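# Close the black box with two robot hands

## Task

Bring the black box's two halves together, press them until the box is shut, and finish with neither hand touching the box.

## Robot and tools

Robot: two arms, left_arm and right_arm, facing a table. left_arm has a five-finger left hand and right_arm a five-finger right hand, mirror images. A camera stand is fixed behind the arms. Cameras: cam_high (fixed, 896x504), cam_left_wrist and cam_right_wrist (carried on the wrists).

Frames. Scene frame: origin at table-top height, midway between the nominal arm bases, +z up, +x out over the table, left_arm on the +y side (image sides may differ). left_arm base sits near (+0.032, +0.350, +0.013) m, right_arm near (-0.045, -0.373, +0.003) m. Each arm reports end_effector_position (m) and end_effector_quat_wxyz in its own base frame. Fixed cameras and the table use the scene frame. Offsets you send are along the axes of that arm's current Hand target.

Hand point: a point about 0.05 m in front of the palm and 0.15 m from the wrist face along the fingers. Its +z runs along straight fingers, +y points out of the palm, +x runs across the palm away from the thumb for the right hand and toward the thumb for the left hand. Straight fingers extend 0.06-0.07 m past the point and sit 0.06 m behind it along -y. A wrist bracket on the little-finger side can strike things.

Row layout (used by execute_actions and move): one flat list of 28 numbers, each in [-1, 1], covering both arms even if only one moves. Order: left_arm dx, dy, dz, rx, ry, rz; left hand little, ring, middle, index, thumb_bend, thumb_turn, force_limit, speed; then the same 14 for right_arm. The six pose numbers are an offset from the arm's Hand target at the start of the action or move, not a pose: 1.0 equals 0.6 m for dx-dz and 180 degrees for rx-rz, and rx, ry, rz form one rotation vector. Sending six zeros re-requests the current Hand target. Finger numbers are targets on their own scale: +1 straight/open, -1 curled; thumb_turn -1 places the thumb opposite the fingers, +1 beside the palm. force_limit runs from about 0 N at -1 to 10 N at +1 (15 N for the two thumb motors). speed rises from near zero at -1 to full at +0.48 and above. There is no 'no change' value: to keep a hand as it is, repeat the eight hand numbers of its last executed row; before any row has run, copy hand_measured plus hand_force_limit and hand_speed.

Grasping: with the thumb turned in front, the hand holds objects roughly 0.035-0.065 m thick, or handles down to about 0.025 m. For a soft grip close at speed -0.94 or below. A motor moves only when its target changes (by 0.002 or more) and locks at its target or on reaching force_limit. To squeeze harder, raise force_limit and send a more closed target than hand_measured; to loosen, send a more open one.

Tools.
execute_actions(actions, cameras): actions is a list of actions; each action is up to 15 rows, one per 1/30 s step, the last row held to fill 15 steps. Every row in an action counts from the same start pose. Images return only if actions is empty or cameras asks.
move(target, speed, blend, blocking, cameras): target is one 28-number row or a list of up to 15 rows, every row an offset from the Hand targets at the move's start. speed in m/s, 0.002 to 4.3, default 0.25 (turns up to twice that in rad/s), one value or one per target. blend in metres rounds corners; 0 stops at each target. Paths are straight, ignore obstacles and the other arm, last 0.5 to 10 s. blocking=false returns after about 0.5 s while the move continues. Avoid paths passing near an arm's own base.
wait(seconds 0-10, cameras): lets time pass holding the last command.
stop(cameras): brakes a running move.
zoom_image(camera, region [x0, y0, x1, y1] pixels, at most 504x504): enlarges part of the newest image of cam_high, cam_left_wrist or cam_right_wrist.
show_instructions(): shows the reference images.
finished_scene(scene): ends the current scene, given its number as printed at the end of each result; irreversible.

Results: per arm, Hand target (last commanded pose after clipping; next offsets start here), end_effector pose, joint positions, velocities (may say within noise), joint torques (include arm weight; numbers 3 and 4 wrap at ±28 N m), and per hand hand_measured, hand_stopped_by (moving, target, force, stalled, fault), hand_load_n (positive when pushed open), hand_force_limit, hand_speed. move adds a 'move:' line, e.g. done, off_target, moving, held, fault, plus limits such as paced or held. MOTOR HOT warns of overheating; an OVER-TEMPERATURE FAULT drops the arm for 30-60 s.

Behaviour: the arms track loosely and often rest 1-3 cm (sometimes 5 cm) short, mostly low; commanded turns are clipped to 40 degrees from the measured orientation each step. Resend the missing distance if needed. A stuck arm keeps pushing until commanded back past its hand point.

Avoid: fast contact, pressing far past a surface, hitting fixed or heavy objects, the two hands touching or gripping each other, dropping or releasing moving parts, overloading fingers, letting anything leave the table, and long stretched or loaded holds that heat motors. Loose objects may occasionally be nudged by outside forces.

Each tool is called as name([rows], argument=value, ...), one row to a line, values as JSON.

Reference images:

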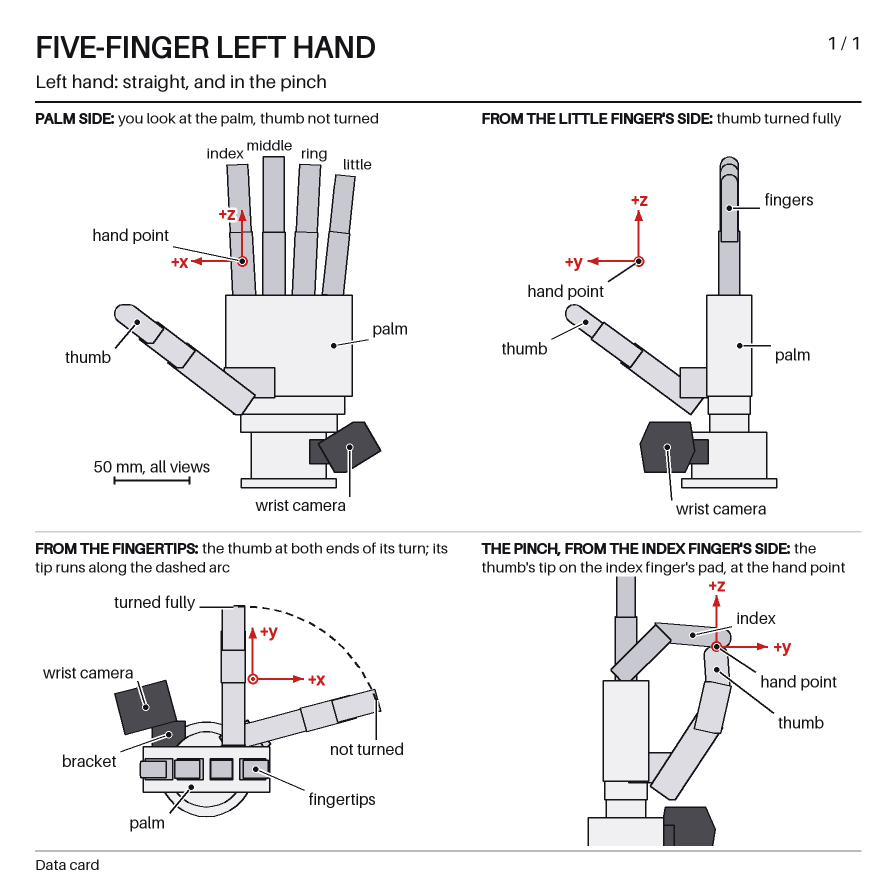

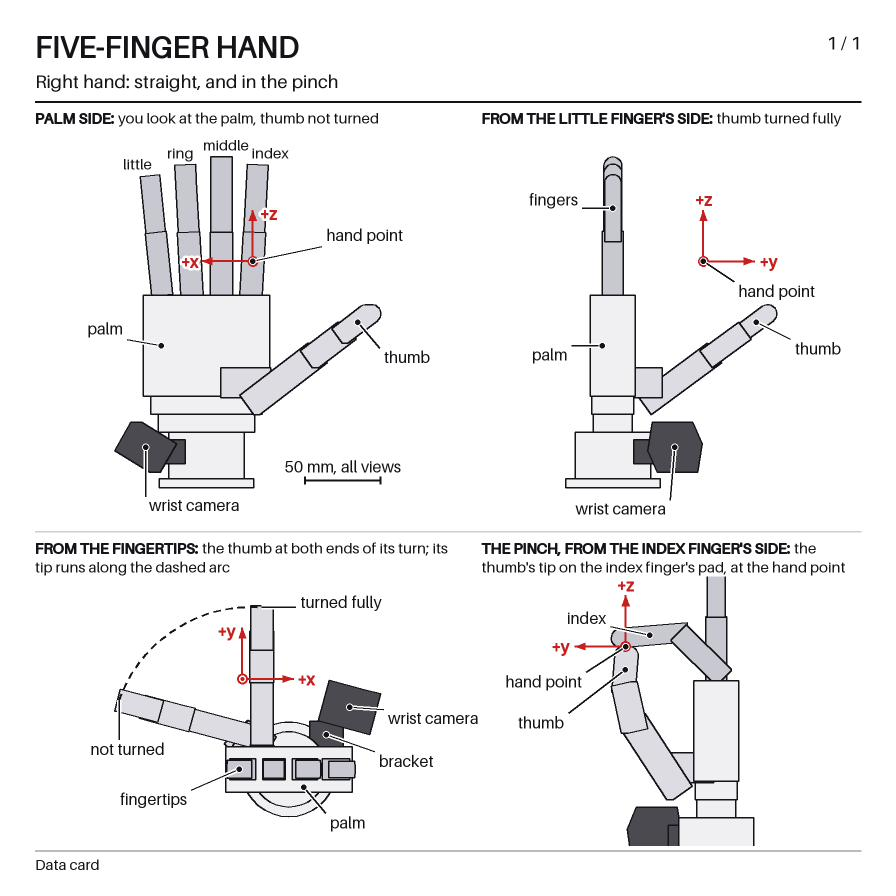

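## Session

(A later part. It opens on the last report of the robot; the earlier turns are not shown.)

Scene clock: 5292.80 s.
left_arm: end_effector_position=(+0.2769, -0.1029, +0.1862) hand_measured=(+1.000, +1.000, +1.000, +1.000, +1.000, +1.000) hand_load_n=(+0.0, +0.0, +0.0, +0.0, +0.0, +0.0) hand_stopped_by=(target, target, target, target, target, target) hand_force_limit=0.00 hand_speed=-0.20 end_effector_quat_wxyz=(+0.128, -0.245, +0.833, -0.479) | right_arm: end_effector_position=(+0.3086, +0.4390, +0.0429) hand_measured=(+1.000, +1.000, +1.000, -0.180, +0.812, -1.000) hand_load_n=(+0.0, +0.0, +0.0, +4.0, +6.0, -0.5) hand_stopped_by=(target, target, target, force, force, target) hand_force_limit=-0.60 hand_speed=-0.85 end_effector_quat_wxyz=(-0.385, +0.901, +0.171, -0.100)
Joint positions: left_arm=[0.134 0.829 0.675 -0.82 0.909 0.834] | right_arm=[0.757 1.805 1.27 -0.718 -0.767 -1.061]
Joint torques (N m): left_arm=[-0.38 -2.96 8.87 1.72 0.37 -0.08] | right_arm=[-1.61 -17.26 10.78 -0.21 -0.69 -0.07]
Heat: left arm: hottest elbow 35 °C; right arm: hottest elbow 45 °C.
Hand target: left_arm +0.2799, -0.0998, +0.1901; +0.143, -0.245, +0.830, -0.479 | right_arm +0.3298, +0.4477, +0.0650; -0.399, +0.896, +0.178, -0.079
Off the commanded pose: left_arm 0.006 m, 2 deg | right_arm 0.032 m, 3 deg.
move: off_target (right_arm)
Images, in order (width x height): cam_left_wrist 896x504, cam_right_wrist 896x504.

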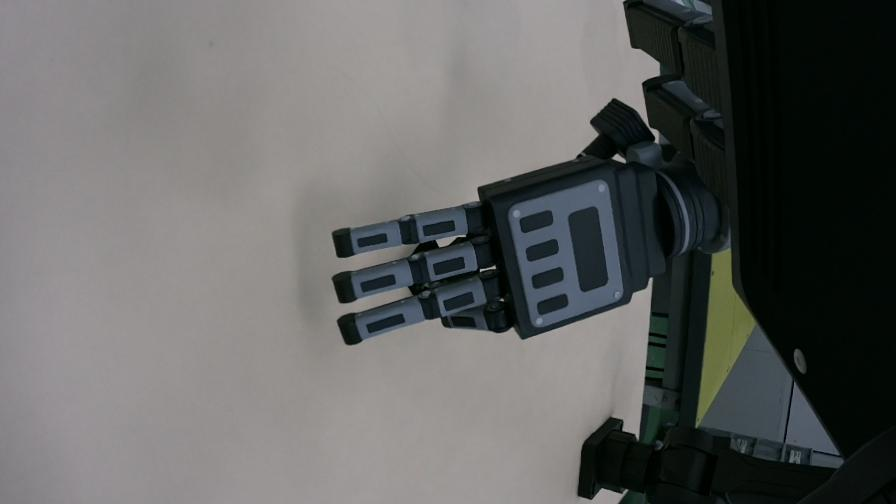

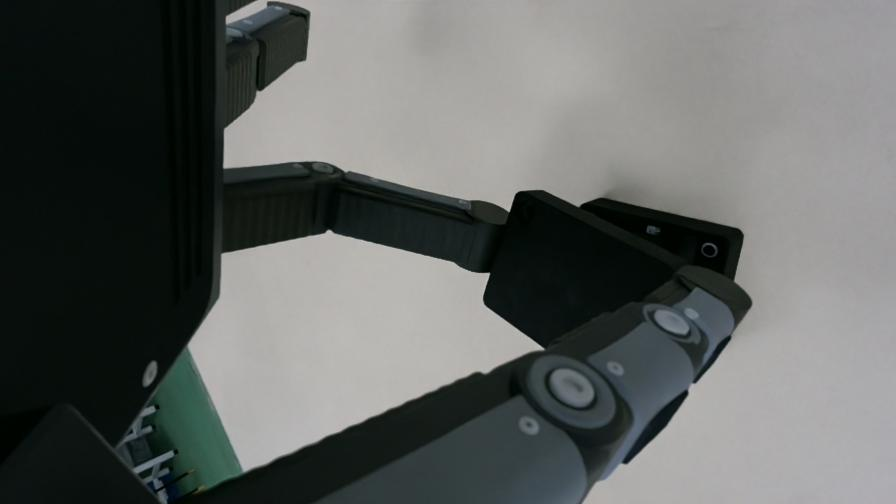

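move([
  [0,0,0,0,0,0,1,1,1,1,1,1,0,-0.2,-0.0062,-0.0052,-0.0192,0,-0.0442,-0.0398,1,1,1,-0.3,0.7,-1,-0.6,-0.85],
  [0,0,0,0,0,0,1,1,1,1,1,1,0,-0.2,-0.0237,0.0308,0.0157,0,-0.0442,-0.0398,1,1,1,-0.3,0.7,-1,-0.6,-0.85],
], speed=0.08, cameras=["cam_right_wrist"])

zoom_image(camera="cam_right_wrist", region=[480, 170, 620, 310])

zoom_image(camera="cam_right_wrist", region=[580, 170, 760, 310])

Scene clock: 5360.27 s.
left_arm: end_effector_position=(+0.2769, -0.1029, +0.1862) hand_measured=(+1.000, +1.000, +1.000, +1.000, +1.000, +1.000) hand_load_n=(+0.0, +0.0, +0.0, +0.0, +0.0, +0.0) hand_stopped_by=(target, target, target, target, target, target) hand_force_limit=0.00 hand_speed=-0.20 end_effector_quat_wxyz=(+0.128, -0.245, +0.833, -0.479) | right_arm: end_effector_position=(+0.3119, +0.4354, +0.0516) hand_measured=(+1.000, +1.000, +1.000, -0.180, +0.812, -1.000) hand_load_n=(+0.0, +0.0, +0.0, +4.5, +6.0, -0.5) hand_stopped_by=(target, target, target, force, force, target) hand_force_limit=-0.60 hand_speed=-0.85 end_effector_quat_wxyz=(-0.387, +0.876, +0.262, -0.118)
Joint positions: left_arm=[0.134 0.829 0.675 -0.82 0.909 0.834] | right_arm=[0.749 1.84 1.356 -0.911 -0.818 -1.327]
Joint torques (N m): left_arm=[0.03 -3.25 8.96 1.76 0.38 -0.06] | right_arm=[-1.08 -15.27 7.57 0.54 -0.72 0.04]
Heat: left arm: hottest elbow 35 °C; right arm: hottest elbow 48 °C.
Hand target: left_arm +0.2799, -0.0998, +0.1901; +0.143, -0.245, +0.830, -0.479 | right_arm +0.3188, +0.4374, +0.0449; -0.390, +0.875, +0.261, -0.116
Off the commanded pose: left_arm 0.006 m, 2 deg | right_arm 0.010 m, 0 deg.
move: done
Images, in order (width x height): cam_right_wrist 896x504.

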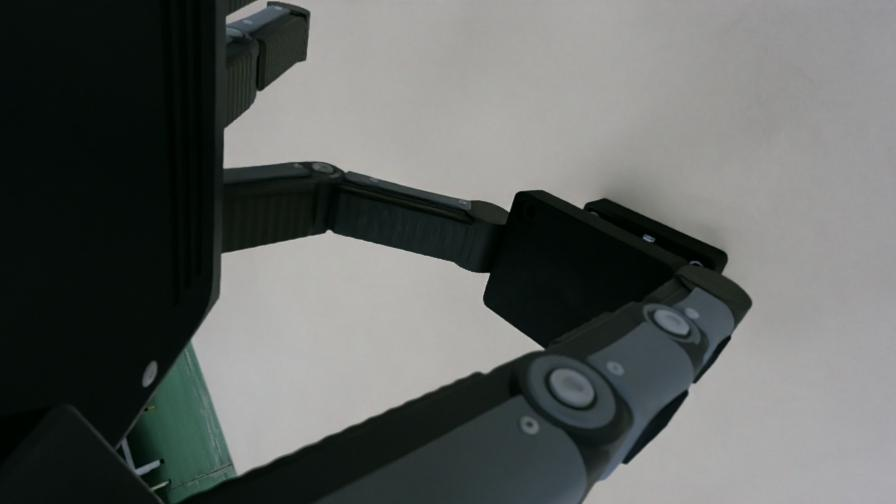

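Scaled by 3.600 from the camera's 896x504 image, which has a finer 1280x720 frame.

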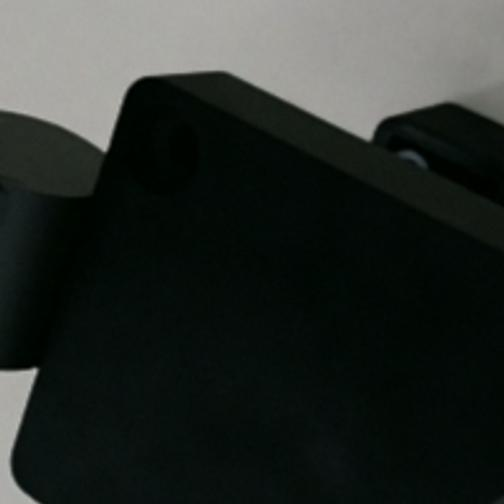

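Scaled by 2.800 from the camera's 896x504 image, which has a finer 1280x720 frame.

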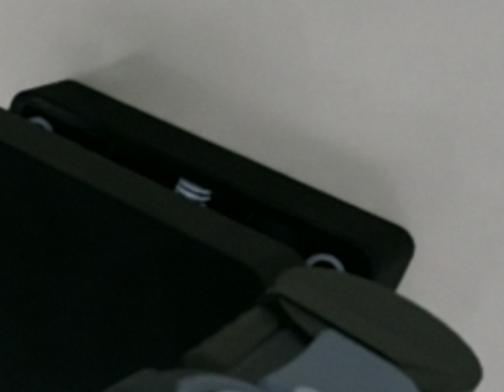

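move([
  [0,0,0,0,0,0,1,1,1,1,1,1,0,-0.2,-0.0247,-0.0113,0.0125,0,0,0,1,1,1,-0.3,0.7,-1,-0.6,-0.85],
  [0,0,0,0,0,0,1,1,1,1,1,1,0,-0.2,-0.0050,0.0208,0.0242,0,0,0,1,1,1,-0.3,0.7,-1,-0.6,-0.85],
], speed=0.08, cameras=["cam_right_wrist"])

zoom_image(camera="cam_right_wrist", region=[480, 170, 620, 310])

zoom_image(camera="cam_right_wrist", region=[580, 170, 760, 310])

Scene clock: 5396.83 s.
left_arm: end_effector_position=(+0.2769, -0.1029, +0.1862) hand_measured=(+1.000, +1.000, +1.000, +1.000, +1.000, +1.000) hand_load_n=(+0.0, +0.0, +0.0, +0.0, +0.0, +0.0) hand_stopped_by=(target, target, target, target, target, target) hand_force_limit=0.00 hand_speed=-0.20 end_effector_quat_wxyz=(+0.128, -0.245, +0.833, -0.479) | right_arm: end_effector_position=(+0.2999, +0.4323, +0.0277) hand_measured=(+1.000, +1.000, +1.000, -0.180, +0.812, -1.000) hand_load_n=(+0.0, -0.5, +0.0, +4.0, +6.0, -0.5) hand_stopped_by=(target, target, target, force, force, target) hand_force_limit=-0.60 hand_speed=-0.85 end_effector_quat_wxyz=(-0.383, +0.878, +0.259, -0.127)
Joint positions: left_arm=[0.134 0.829 0.675 -0.82 0.909 0.834] | right_arm=[0.76 1.857 1.308 -0.857 -0.818 -1.313]
Joint torques (N m): left_arm=[-0.09 -3.02 8.99 1.68 0.38 -0.07] | right_arm=[-1.73 -15.03 8.68 0.61 -0.68 -0.01]
Heat: left arm: hottest elbow 35 °C; right arm: hottest elbow 46 °C.
Hand target: left_arm +0.2799, -0.0998, +0.1901; +0.143, -0.245, +0.830, -0.479 | right_arm +0.3149, +0.4378, +0.0259; -0.390, +0.875, +0.261, -0.116
Off the commanded pose: left_arm 0.006 m, 2 deg | right_arm 0.016 m, 2 deg.
move: off_target (right_arm)
Images, in order (width x height): cam_right_wrist 896x504.

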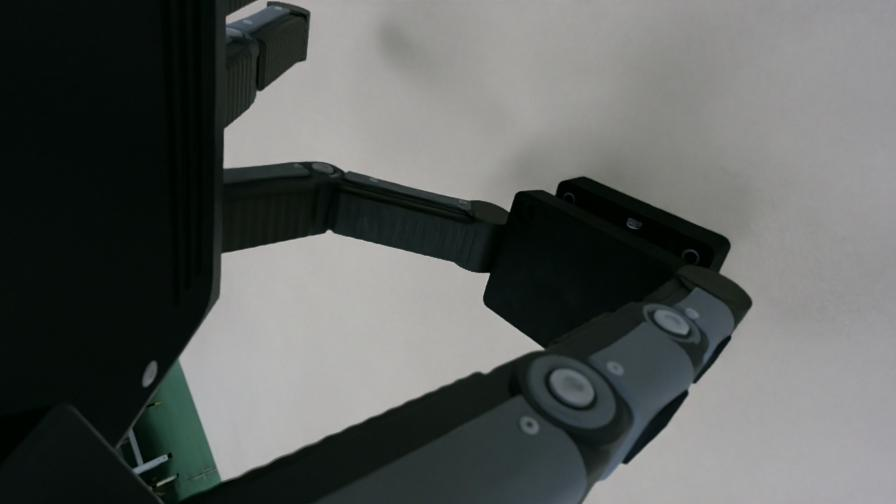

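Scaled by 3.600 from the camera's 896x504 image, which has a finer 1280x720 frame.

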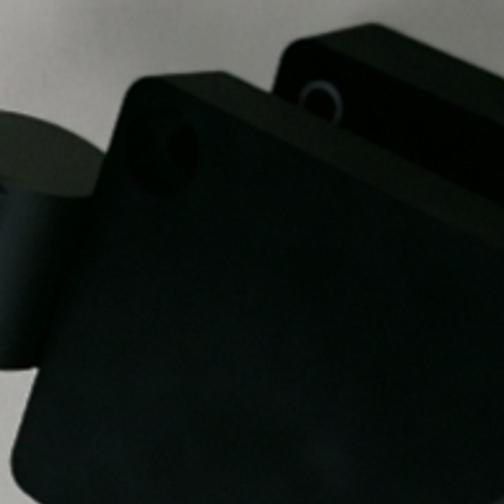

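Scaled by 2.800 from the camera's 896x504 image, which has a finer 1280x720 frame.

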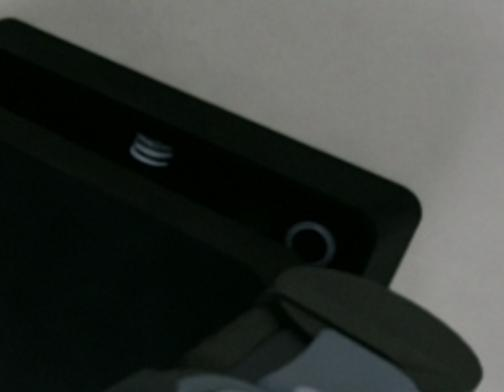

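move([
  [0,0,0,0,0,0,1,1,1,1,1,1,0,-0.2,0.0050,0.0054,0.0064,0,0,0,1,1,1,-0.3,0.7,-1,-0.6,-0.85],
], speed=0.05, cameras=["cam_right_wrist"])

zoom_image(camera="cam_right_wrist", region=[480, 170, 620, 310])

zoom_image(camera="cam_right_wrist", region=[580, 170, 760, 310])

Scene clock: 5429.10 s.
left_arm: end_effector_position=(+0.2769, -0.1029, +0.1862) hand_measured=(+1.000, +1.000, +1.000, +1.000, +1.000, +1.000) hand_load_n=(+0.0, +0.0, +0.0, +0.0, +0.0, +0.0) hand_stopped_by=(target, target, target, target, target, target) hand_force_limit=0.00 hand_speed=-0.20 end_effector_quat_wxyz=(+0.128, -0.245, +0.833, -0.479) | right_arm: end_effector_position=(+0.3004, +0.4328, +0.0216) hand_measured=(+1.000, +1.000, +1.000, -0.180, +0.812, -1.000) hand_load_n=(+0.0, +0.0, +0.0, +4.0, +6.5, -0.5) hand_stopped_by=(target, target, target, force, force, target) hand_force_limit=-0.60 hand_speed=-0.85 end_effector_quat_wxyz=(-0.382, +0.878, +0.258, -0.129)
Joint positions: left_arm=[0.134 0.829 0.675 -0.82 0.909 0.834] | right_arm=[0.76 1.869 1.308 -0.849 -0.818 -1.313]
Joint torques (N m): left_arm=[0.09 -2.84 8.94 1.74 0.38 -0.08] | right_arm=[-1.55 -14.97 8.96 0.64 -0.67 0]
Heat: left arm: hottest elbow 35 °C; right arm: hottest elbow 45 °C.
Hand target: left_arm +0.2799, -0.0998, +0.1901; +0.143, -0.245, +0.830, -0.479 | right_arm +0.3170, +0.4400, +0.0210; -0.390, +0.875, +0.261, -0.116
Off the commanded pose: left_arm 0.006 m, 2 deg | right_arm 0.018 m, 2 deg.
move: off_target (right_arm)
Images, in order (width x height): cam_right_wrist 896x504.

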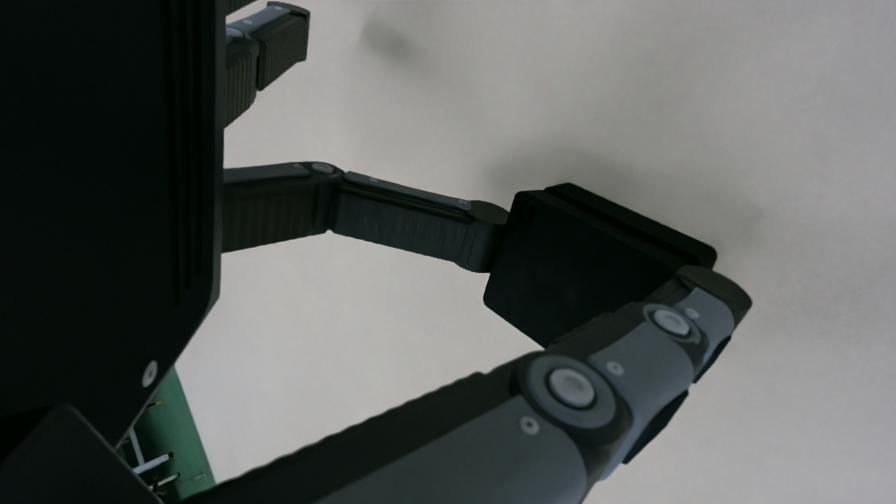

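Scaled by 3.600 from the camera's 896x504 image, which has a finer 1280x720 frame.

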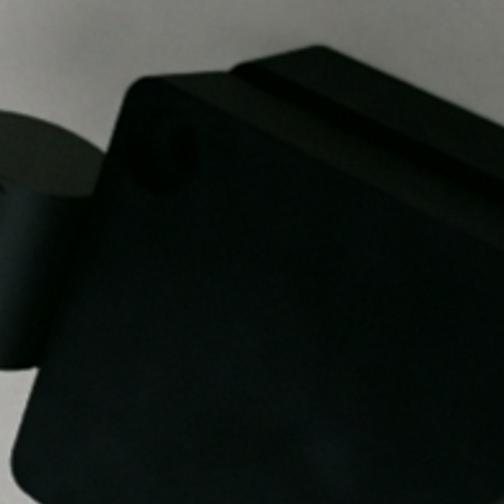

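Scaled by 2.800 from the camera's 896x504 image, which has a finer 1280x720 frame.

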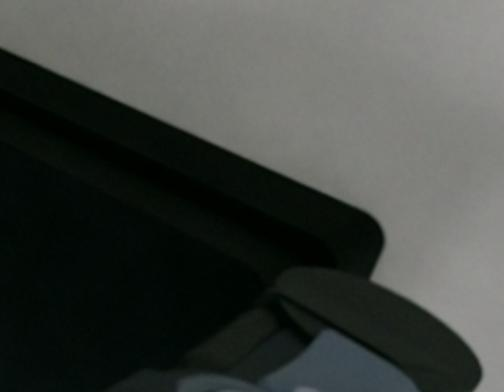

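move([
  [0,0,0,0,0,0,1,1,1,1,1,1,0,-0.2,0.0022,0.0055,0.0062,0,0,0,1,1,1,-0.3,0.7,-1,-0.6,-0.85],
], speed=0.05, cameras=["cam_right_wrist"])

zoom_image(camera="cam_right_wrist", region=[480, 170, 620, 310])

zoom_image(camera="cam_right_wrist", region=[580, 170, 760, 310])

Scene clock: 5456.80 s.
left_arm: end_effector_position=(+0.2769, -0.1029, +0.1862) hand_measured=(+1.000, +1.000, +1.000, +1.000, +1.000, +1.000) hand_load_n=(+0.0, +0.0, +0.0, +0.0, +0.0, +0.0) hand_stopped_by=(target, target, target, target, target, target) hand_force_limit=0.00 hand_speed=-0.20 end_effector_quat_wxyz=(+0.128, -0.245, +0.833, -0.479) | right_arm: end_effector_position=(+0.3018, +0.4342, +0.0201) hand_measured=(+1.000, +1.000, +1.000, -0.180, +0.812, -1.000) hand_load_n=(+0.0, +0.0, +0.0, +4.5, +6.5, +0.0) hand_stopped_by=(target, target, target, force, force, target) hand_force_limit=-0.60 hand_speed=-0.85 end_effector_quat_wxyz=(-0.384, +0.877, +0.259, -0.126)
Joint positions: left_arm=[0.134 0.829 0.675 -0.82 0.909 0.834] | right_arm=[0.76 1.872 1.308 -0.839 -0.819 -1.313]
Joint torques (N m): left_arm=[-0.21 -2.84 8.83 1.8 0.37 -0.07] | right_arm=[-1.32 -14.51 8.99 0.8 -0.67 0]
Heat: left arm: hottest elbow 35 °C; right arm: hottest elbow 45 °C.
Hand target: left_arm +0.2799, -0.0998, +0.1901; +0.143, -0.245, +0.830, -0.479 | right_arm +0.3178, +0.4412, +0.0160; -0.390, +0.875, +0.261, -0.116
Off the commanded pose: left_arm 0.006 m, 2 deg | right_arm 0.018 m, 1 deg.
move: off_target (right_arm)
Images, in order (width x height): cam_right_wrist 896x504.

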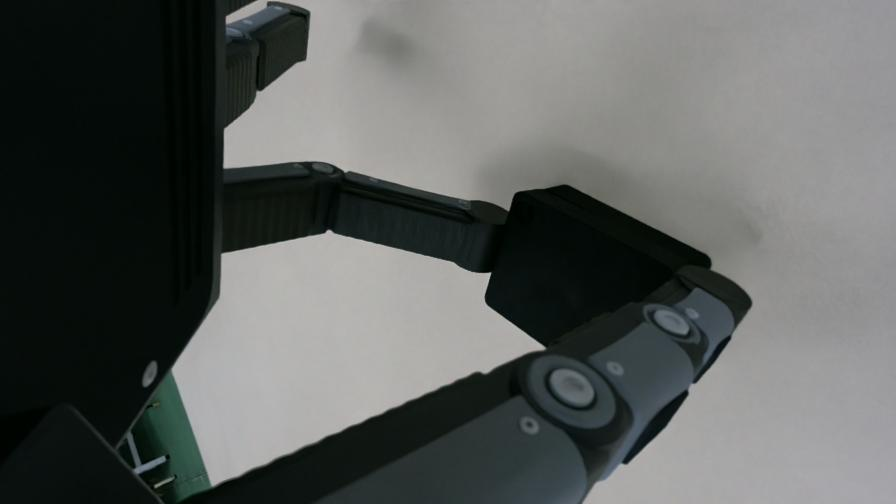

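Scaled by 3.600 from the camera's 896x504 image, which has a finer 1280x720 frame.

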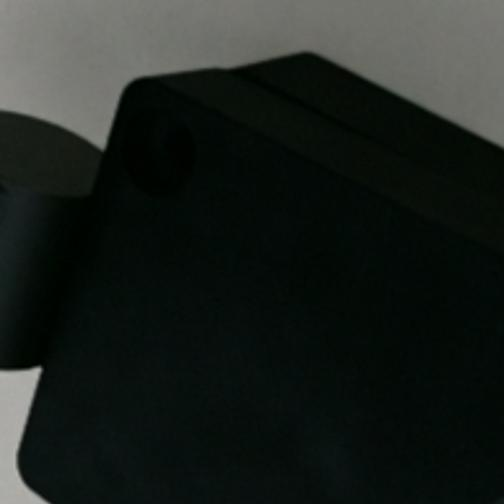

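Scaled by 2.800 from the camera's 896x504 image, which has a finer 1280x720 frame.

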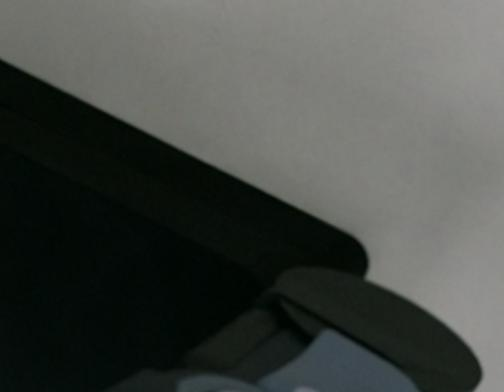

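move([
  [0,0,0,0,0,0,1,1,1,1,1,1,0,-0.2,0.0005,0.0062,0.0056,0,0,0,1,1,1,-0.3,0.7,-1,-0.6,-0.85],
], speed=0.05, cameras=["cam_right_wrist"])

zoom_image(camera="cam_right_wrist", region=[480, 170, 620, 310])

zoom_image(camera="cam_right_wrist", region=[580, 170, 760, 310])

Scene clock: 5482.47 s.
left_arm: end_effector_position=(+0.2769, -0.1029, +0.1862) hand_measured=(+1.000, +1.000, +1.000, +1.000, +1.000, +1.000) hand_load_n=(+0.0, +0.0, +0.0, +0.0, +0.0, +0.0) hand_stopped_by=(target, target, target, target, target, target) hand_force_limit=0.00 hand_speed=-0.20 end_effector_quat_wxyz=(+0.128, -0.245, +0.833, -0.479) | right_arm: end_effector_position=(+0.3039, +0.4366, +0.0207) hand_measured=(+1.000, +1.000, +1.000, -0.180, +0.812, -1.000) hand_load_n=(+0.0, +0.0, +0.0, +4.0, +6.0, +0.0) hand_stopped_by=(target, target, target, force, force, target) hand_force_limit=-0.60 hand_speed=-0.85 end_effector_quat_wxyz=(-0.387, +0.876, +0.261, -0.122)
Joint positions: left_arm=[0.134 0.829 0.675 -0.82 0.909 0.834] | right_arm=[0.76 1.872 1.31 -0.829 -0.82 -1.313]
Joint torques (N m): left_arm=[-0.09 -2.96 8.99 1.78 0.39 -0.07] | right_arm=[-1.26 -13.92 8.76 0.68 -0.6 -0.02]
Heat: left arm: hottest elbow 35 °C; right arm: hottest elbow 45 °C.
Hand target: left_arm +0.2799, -0.0998, +0.1901; +0.143, -0.245, +0.830, -0.479 | right_arm +0.3181, +0.4414, +0.0110; -0.390, +0.875, +0.261, -0.116
Off the commanded pose: left_arm 0.006 m, 2 deg | right_arm 0.018 m, 1 deg.
move: off_target (right_arm)
Images, in order (width x height): cam_right_wrist 896x504.

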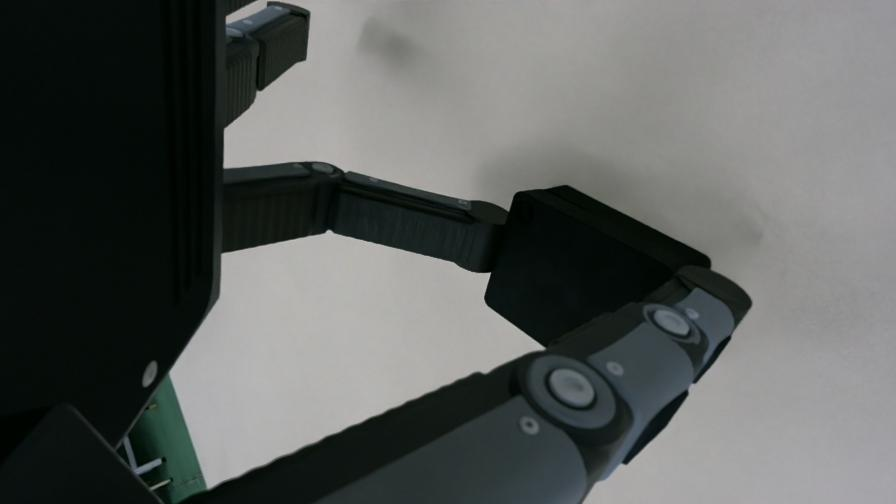

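Scaled by 3.600 from the camera's 896x504 image, which has a finer 1280x720 frame.

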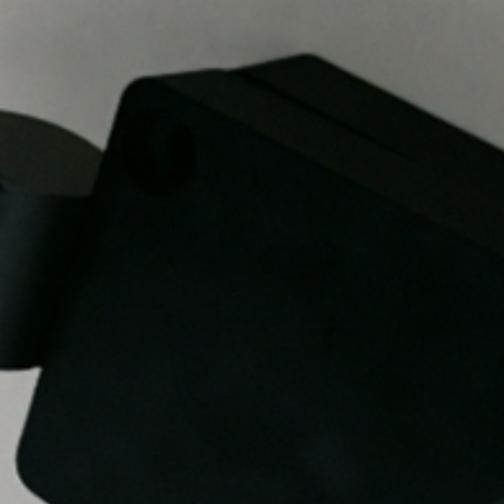

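Scaled by 2.800 from the camera's 896x504 image, which has a finer 1280x720 frame.

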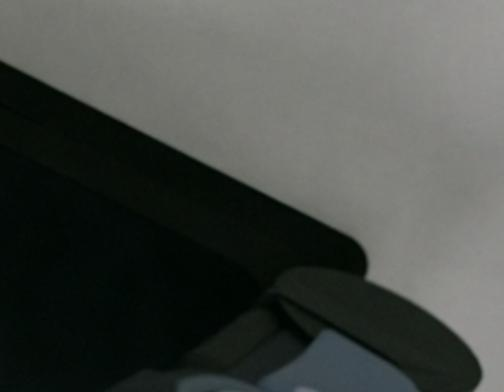

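move([
  [0,0,0,0,0,0,1,1,1,1,1,1,0,-0.2,0,-0.0050,-0.0045,0,0,0,1,1,1,-0.3,0.7,-1,-0.6,-0.85],
  [0,0,0,0,0,0,1,1,1,1,1,1,0,-0.2,0,-0.0062,-0.0056,0,0,0,1,1,1,-0.08,0.9,-1,-0.6,-0.8],
], speed=0.05, cameras=["cam_right_wrist"])

zoom_image(camera="cam_right_wrist", region=[470, 160, 730, 360])

Scene clock: 5493.00 s.
left_arm: end_effector_position=(+0.2769, -0.1029, +0.1862) hand_measured=(+1.000, +1.000, +1.000, +1.000, +1.000, +1.000) hand_load_n=(+0.0, +0.0, +0.0, +0.0, +0.0, +0.0) hand_stopped_by=(target, target, target, target, target, target) hand_force_limit=0.00 hand_speed=-0.20 end_effector_quat_wxyz=(+0.128, -0.245, +0.833, -0.479) | right_arm: end_effector_position=(+0.3029, +0.4357, +0.0171) hand_measured=(+1.000, +1.000, +1.000, -0.080, +0.900, -1.000) hand_load_n=(+0.0, +0.0, +0.0, +0.0, -0.5, +0.0) hand_stopped_by=(target, target, target, target, target, target) hand_force_limit=-0.60 hand_speed=-0.80 end_effector_quat_wxyz=(-0.385, +0.877, +0.260, -0.125)
Joint positions: left_arm=[0.134 0.829 0.675 -0.82 0.909 0.834] | right_arm=[0.76 1.878 1.308 -0.829 -0.82 -1.313]
Joint torques (N m): left_arm=[-0.09 -2.67 8.83 1.7 0.37 -0.06] | right_arm=[-1.26 -14.74 9.06 0.32 -0.63 -0.02]
Heat: left arm: hottest elbow 35 °C; right arm: hottest elbow 45 °C.
Hand target: left_arm +0.2799, -0.0998, +0.1901; +0.143, -0.245, +0.830, -0.479 | right_arm +0.3181, +0.4414, +0.0160; -0.390, +0.875, +0.261, -0.116
Off the commanded pose: left_arm 0.006 m, 2 deg | right_arm 0.016 m, 1 deg.
move: off_target (right_arm); target 2's new numbers were sent with right_arm's hand 0.016 m and 1 deg from that target
Images, in order (width x height): cam_right_wrist 896x504.

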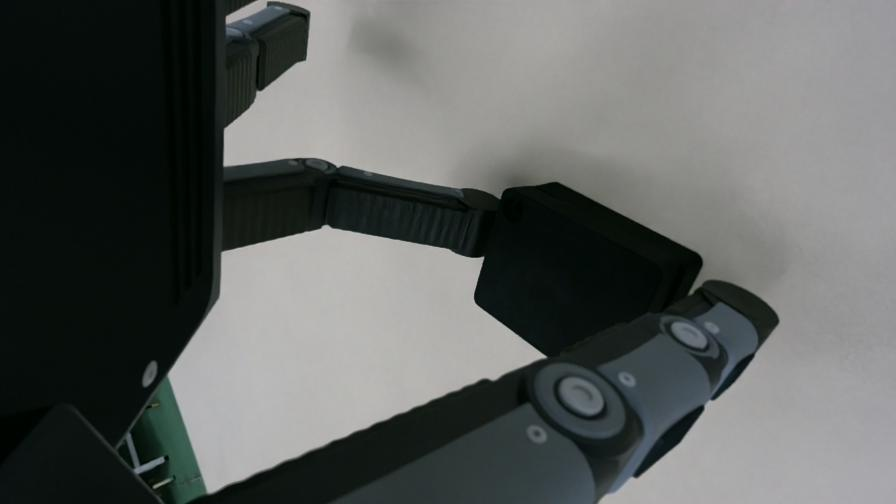

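Scaled by 1.938 from the camera's 896x504 image, which has a finer 1280x720 frame.

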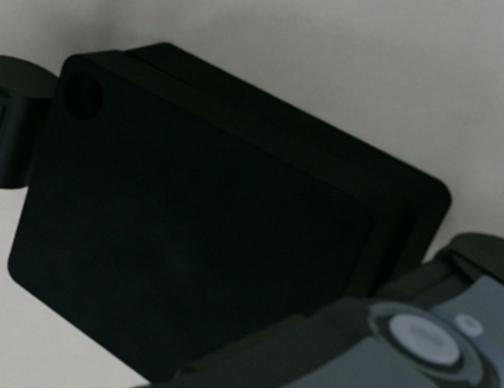

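zoom_image(camera="cam_right_wrist", region=[620, 210, 720, 310])

zoom_image(camera="cam_right_wrist", region=[490, 170, 610, 270])

Scaled by 5.040 from the camera's 896x504 image, which has a finer 1280x720 frame.

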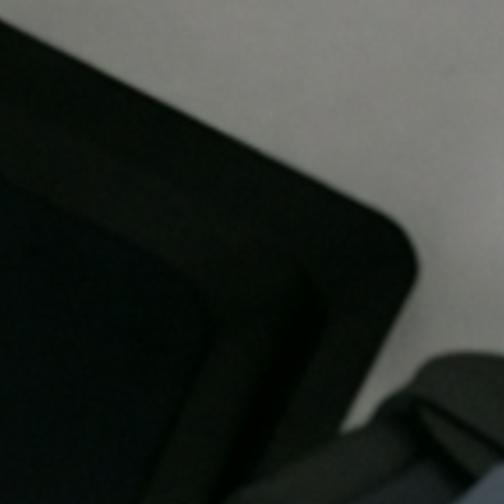

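Scaled by 4.200 from the camera's 896x504 image, which has a finer 1280x720 frame.

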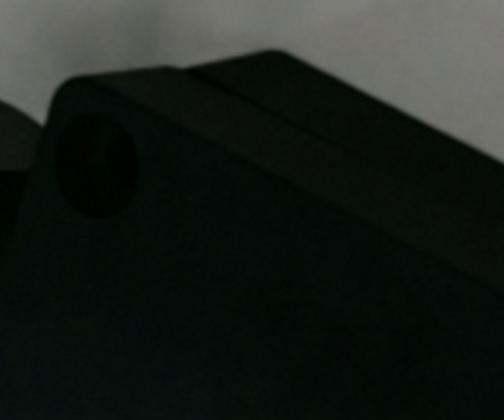

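move([
  [0,0,0,0,0,0,1,1,1,1,1,1,0,-0.2,0,0.0050,0.0045,0,0,0,1,1,1,-0.08,0.92,-1,-0.6,-0.8],
  [0,0,0,0,0,0,1,1,1,1,1,1,0,-0.2,0,0.0050,0.0045,0,0,0,1,1,1,-0.16,0.82,-1,-0.7,-0.85],
], speed=0.05, cameras=["cam_right_wrist"])

zoom_image(camera="cam_right_wrist", region=[490, 160, 750, 360])

Scene clock: 5515.97 s.
left_arm: end_effector_position=(+0.2769, -0.1029, +0.1862) hand_measured=(+1.000, +1.000, +1.000, +1.000, +1.000, +1.000) hand_load_n=(+0.0, +0.0, +0.0, +0.0, +0.0, +0.0) hand_stopped_by=(target, target, target, target, target, target) hand_force_limit=0.00 hand_speed=-0.20 end_effector_quat_wxyz=(+0.128, -0.245, +0.833, -0.479) | right_arm: end_effector_position=(+0.3026, +0.4353, +0.0149) hand_measured=(+1.000, +1.000, +1.000, -0.160, +0.820, -1.000) hand_load_n=(+0.0, +0.0, +0.0, +0.0, +0.5, +0.0) hand_stopped_by=(target, target, target, target, target, target) hand_force_limit=-0.70 hand_speed=-0.85 end_effector_quat_wxyz=(-0.384, +0.877, +0.259, -0.127)
Joint positions: left_arm=[0.134 0.829 0.675 -0.82 0.909 0.834] | right_arm=[0.76 1.883 1.308 -0.829 -0.82 -1.313]
Joint torques (N m): left_arm=[0.15 -2.9 8.88 1.73 0.38 -0.06] | right_arm=[-1.61 -15.09 8.81 0.55 -0.6 0]
Heat: left arm: hottest elbow 35 °C; right arm: hottest elbow 45 °C.
Hand target: left_arm +0.2799, -0.0998, +0.1901; +0.143, -0.245, +0.830, -0.479 | right_arm +0.3181, +0.4414, +0.0120; -0.390, +0.875, +0.261, -0.116
Off the commanded pose: left_arm 0.006 m, 2 deg | right_arm 0.017 m, 1 deg.
move: off_target (right_arm); target 2's new numbers were sent with right_arm's hand 0.017 m and 1 deg from that target
Images, in order (width x height): cam_right_wrist 896x504.

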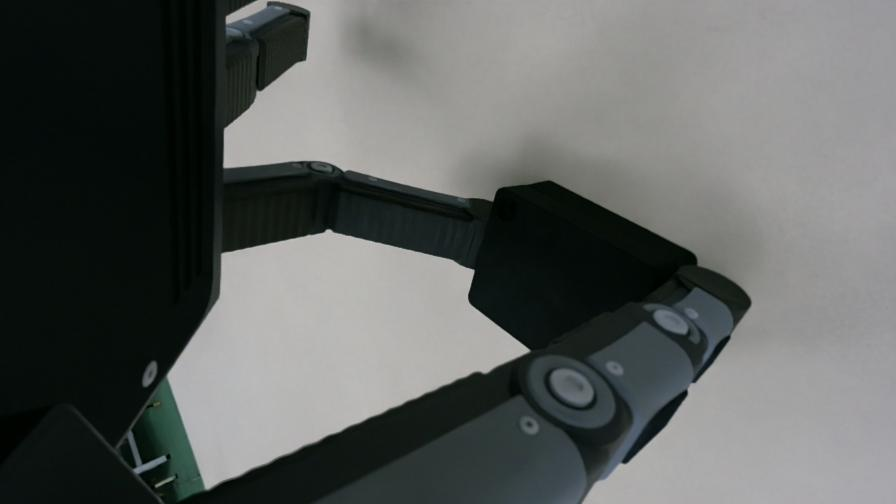

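Scaled by 1.938 from the camera's 896x504 image, which has a finer 1280x720 frame.

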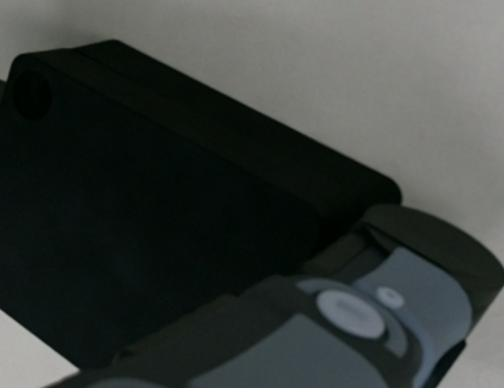

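move([
  [0,0,0,0,0,0,1,1,1,1,1,1,0,-0.2,0,0,0,0,0,0,1,1,1,-0.16,0.76,-1,-0.65,-0.85],
  [0,0,0,0,0,0,1,1,1,1,1,1,0,-0.2,0,0,0,0,0,0,1,1,1,-0.35,0.68,-1,-0.45,-0.85],
], speed=0.05, cameras=["cam_right_wrist"])

zoom_image(camera="cam_right_wrist", region=[480, 160, 740, 360])

Scene clock: 5525.37 s.
left_arm: end_effector_position=(+0.2769, -0.1029, +0.1862) hand_measured=(+1.000, +1.000, +1.000, +1.000, +1.000, +1.000) hand_load_n=(+0.0, +0.0, +0.0, +0.0, +0.0, +0.0) hand_stopped_by=(target, target, target, target, target, target) hand_force_limit=0.00 hand_speed=-0.20 end_effector_quat_wxyz=(+0.128, -0.245, +0.833, -0.479) | right_arm: end_effector_position=(+0.3026, +0.4353, +0.0149) hand_measured=(+1.000, +1.000, +1.000, -0.160, +0.798, -1.000) hand_load_n=(+0.0, +0.0, +0.0, +3.5, +5.0, +0.0) hand_stopped_by=(target, target, target, force, force, target) hand_force_limit=-0.45 hand_speed=-0.85 end_effector_quat_wxyz=(-0.384, +0.877, +0.259, -0.127)
Joint positions: left_arm=[0.134 0.829 0.675 -0.82 0.909 0.834] | right_arm=[0.76 1.883 1.308 -0.829 -0.82 -1.313]
Joint torques (N m): left_arm=[-0.09 -2.84 8.95 1.73 0.38 -0.06] | right_arm=[-1.55 -14.92 8.72 0.62 -0.61 0.01]
Heat: left arm: hottest elbow 35 °C; right arm: hottest elbow 45 °C.
Hand target: left_arm +0.2799, -0.0998, +0.1901; +0.143, -0.245, +0.830, -0.479 | right_arm +0.3181, +0.4414, +0.0120; -0.390, +0.875, +0.261, -0.116
Off the commanded pose: left_arm 0.006 m, 2 deg | right_arm 0.017 m, 1 deg.
move: off_target (right_arm); target 2's new numbers were sent with right_arm's hand 0.017 m and 1 deg from that target
Images, in order (width x height): cam_right_wrist 896x504.

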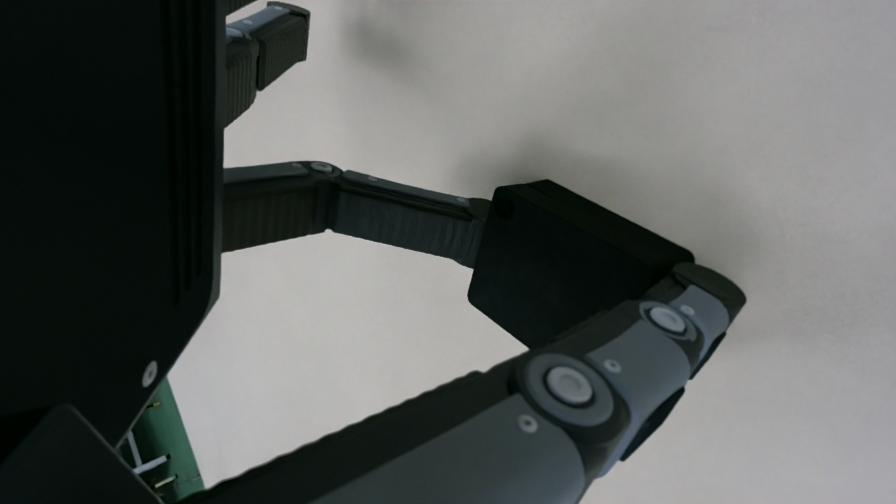

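Scaled by 1.938 from the camera's 896x504 image, which has a finer 1280x720 frame.

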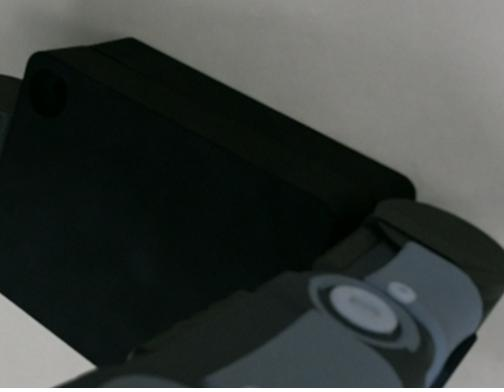

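zoom_image(camera="cam_right_wrist", region=[480, 165, 600, 285])

zoom_image(camera="cam_right_wrist", region=[610, 200, 710, 300])

Scaled by 4.200 from the camera's 896x504 image, which has a finer 1280x720 frame.

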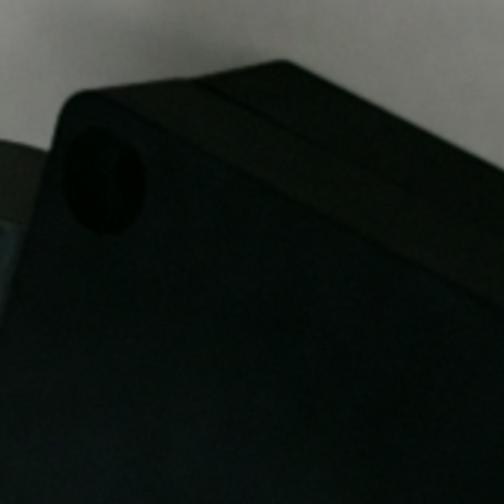

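Scaled by 5.040 from the camera's 896x504 image, which has a finer 1280x720 frame.

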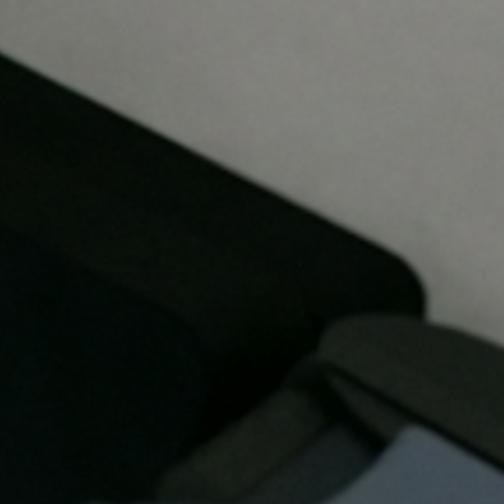

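move([
  [0,0,0,0,0,0,1,1,1,1,1,1,0,-0.2,0,0,0,0,0,0,1,1,1,-0.08,0.88,-1,-0.6,-0.8],
  [0,0,0,0,0,0,1,1,1,1,1,1,0,-0.2,0,0,0,0,0,0,1,1,1,0.1,1,-1,-0.6,-0.4],
  [0,0,0,0,0,0,1,1,1,1,1,1,0,-0.2,0.01,-0.0600,-0.0440,0,0,0,1,1,1,0.1,1,1,-0.6,-0.4],
], speed=0.08, cameras=["cam_right_wrist", "cam_left_wrist"])

zoom_image(camera="cam_right_wrist", region=[500, 150, 720, 340])

Scene clock: 5556.53 s.
left_arm: end_effector_position=(+0.2769, -0.1029, +0.1862) hand_measured=(+1.000, +1.000, +1.000, +1.000, +1.000, +1.000) hand_load_n=(+0.0, +0.0, +0.0, +0.0, -0.5, +0.0) hand_stopped_by=(target, target, target, target, target, target) hand_force_limit=0.00 hand_speed=-0.20 end_effector_quat_wxyz=(+0.128, -0.245, +0.833, -0.479) | right_arm: end_effector_position=(+0.3054, +0.4354, +0.0309) hand_measured=(+1.000, +1.000, +1.000, +0.100, +1.000, +1.000) hand_load_n=(+0.0, +0.0, +0.0, +0.0, +0.0, -0.5) hand_stopped_by=(target, target, target, target, target, target) hand_force_limit=-0.60 hand_speed=-0.40 end_effector_quat_wxyz=(-0.381, +0.879, +0.250, -0.140)
Joint positions: left_arm=[0.134 0.829 0.675 -0.82 0.909 0.834] | right_arm=[0.754 1.883 1.354 -0.906 -0.828 -1.312]
Joint torques (N m): left_arm=[-0.15 -3.08 8.9 1.8 0.38 -0.09] | right_arm=[-0.62 -18.9 10.41 -0.43 -0.32 0.09]
Heat: left arm: hottest elbow 35 °C; right arm: hottest elbow 45 °C.
Hand target: left_arm +0.2799, -0.0998, +0.1901; +0.143, -0.245, +0.830, -0.479 | right_arm +0.3206, +0.4484, +0.0564; -0.390, +0.875, +0.261, -0.116
Off the commanded pose: left_arm 0.006 m, 2 deg | right_arm 0.032 m, 3 deg.
move: off_target (right_arm); target 2's new numbers were sent with right_arm's hand 0.017 m and 1 deg from that target; target 3's new numbers were sent with right_arm's hand 0.032 m and 3 deg from that target
Images, in order (width x height): cam_left_wrist 896x504, cam_right_wrist 896x504.

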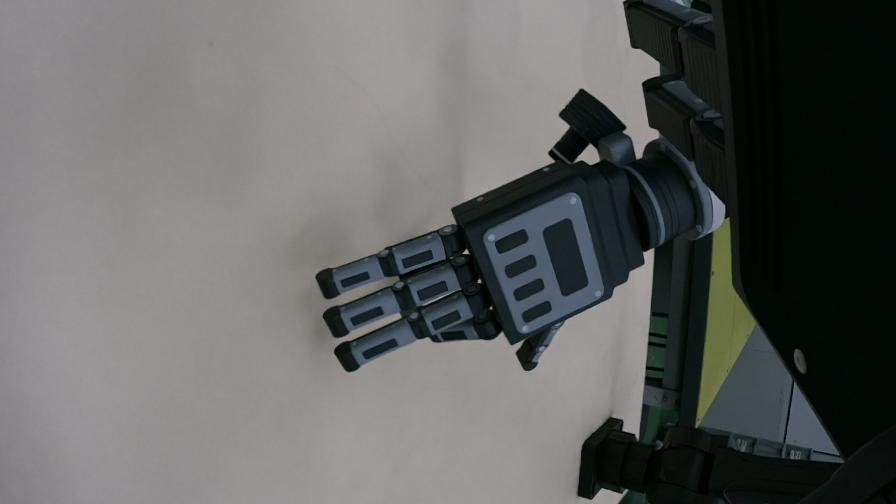

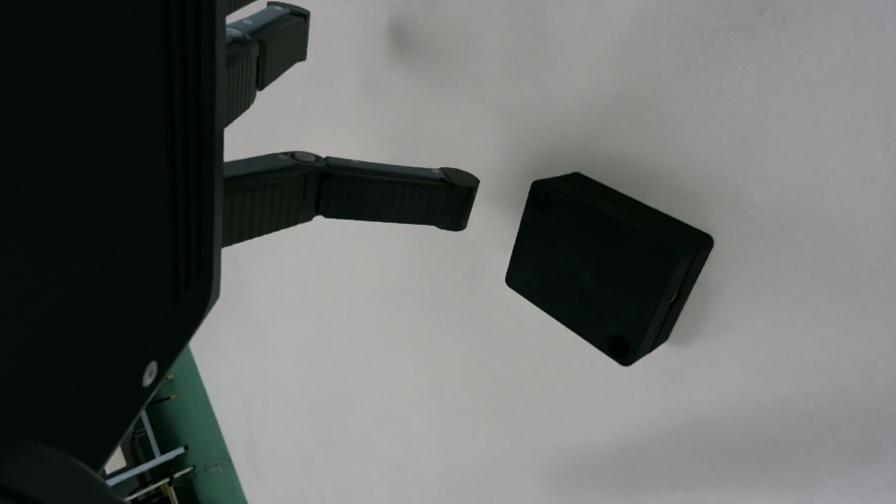

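Scaled by 2.291 from the camera's 896x504 image, which has a finer 1280x720 frame.

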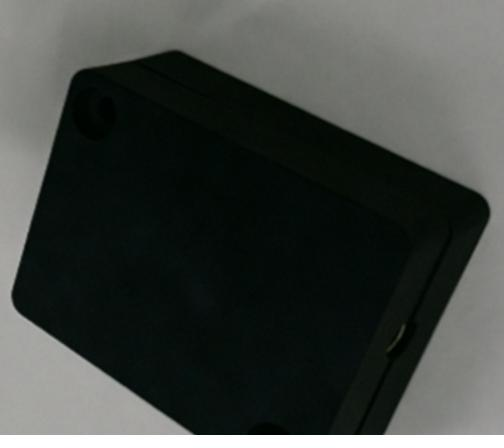

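zoom_image(camera="cam_right_wrist", region=[600, 210, 720, 370])

zoom_image(camera="cam_right_wrist", region=[500, 160, 620, 280])

Scaled by 3.150 from the camera's 896x504 image, which has a finer 1280x720 frame.

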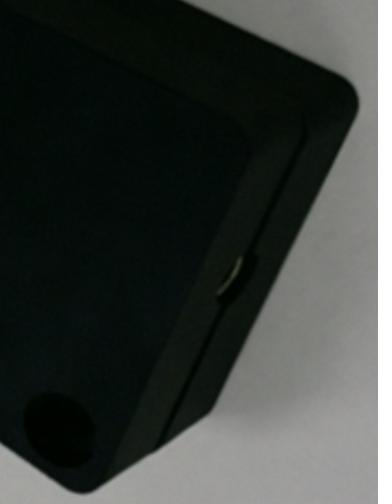

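Scaled by 4.200 from the camera's 896x504 image, which has a finer 1280x720 frame.

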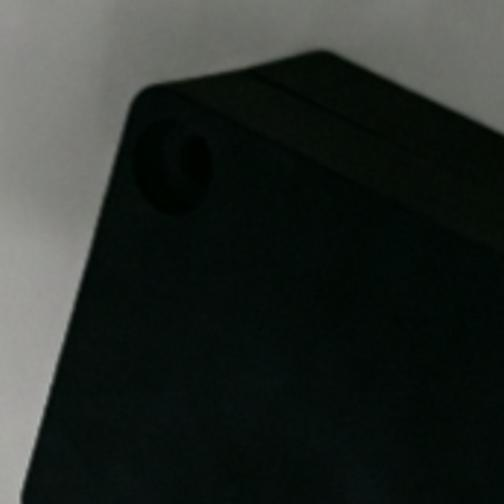

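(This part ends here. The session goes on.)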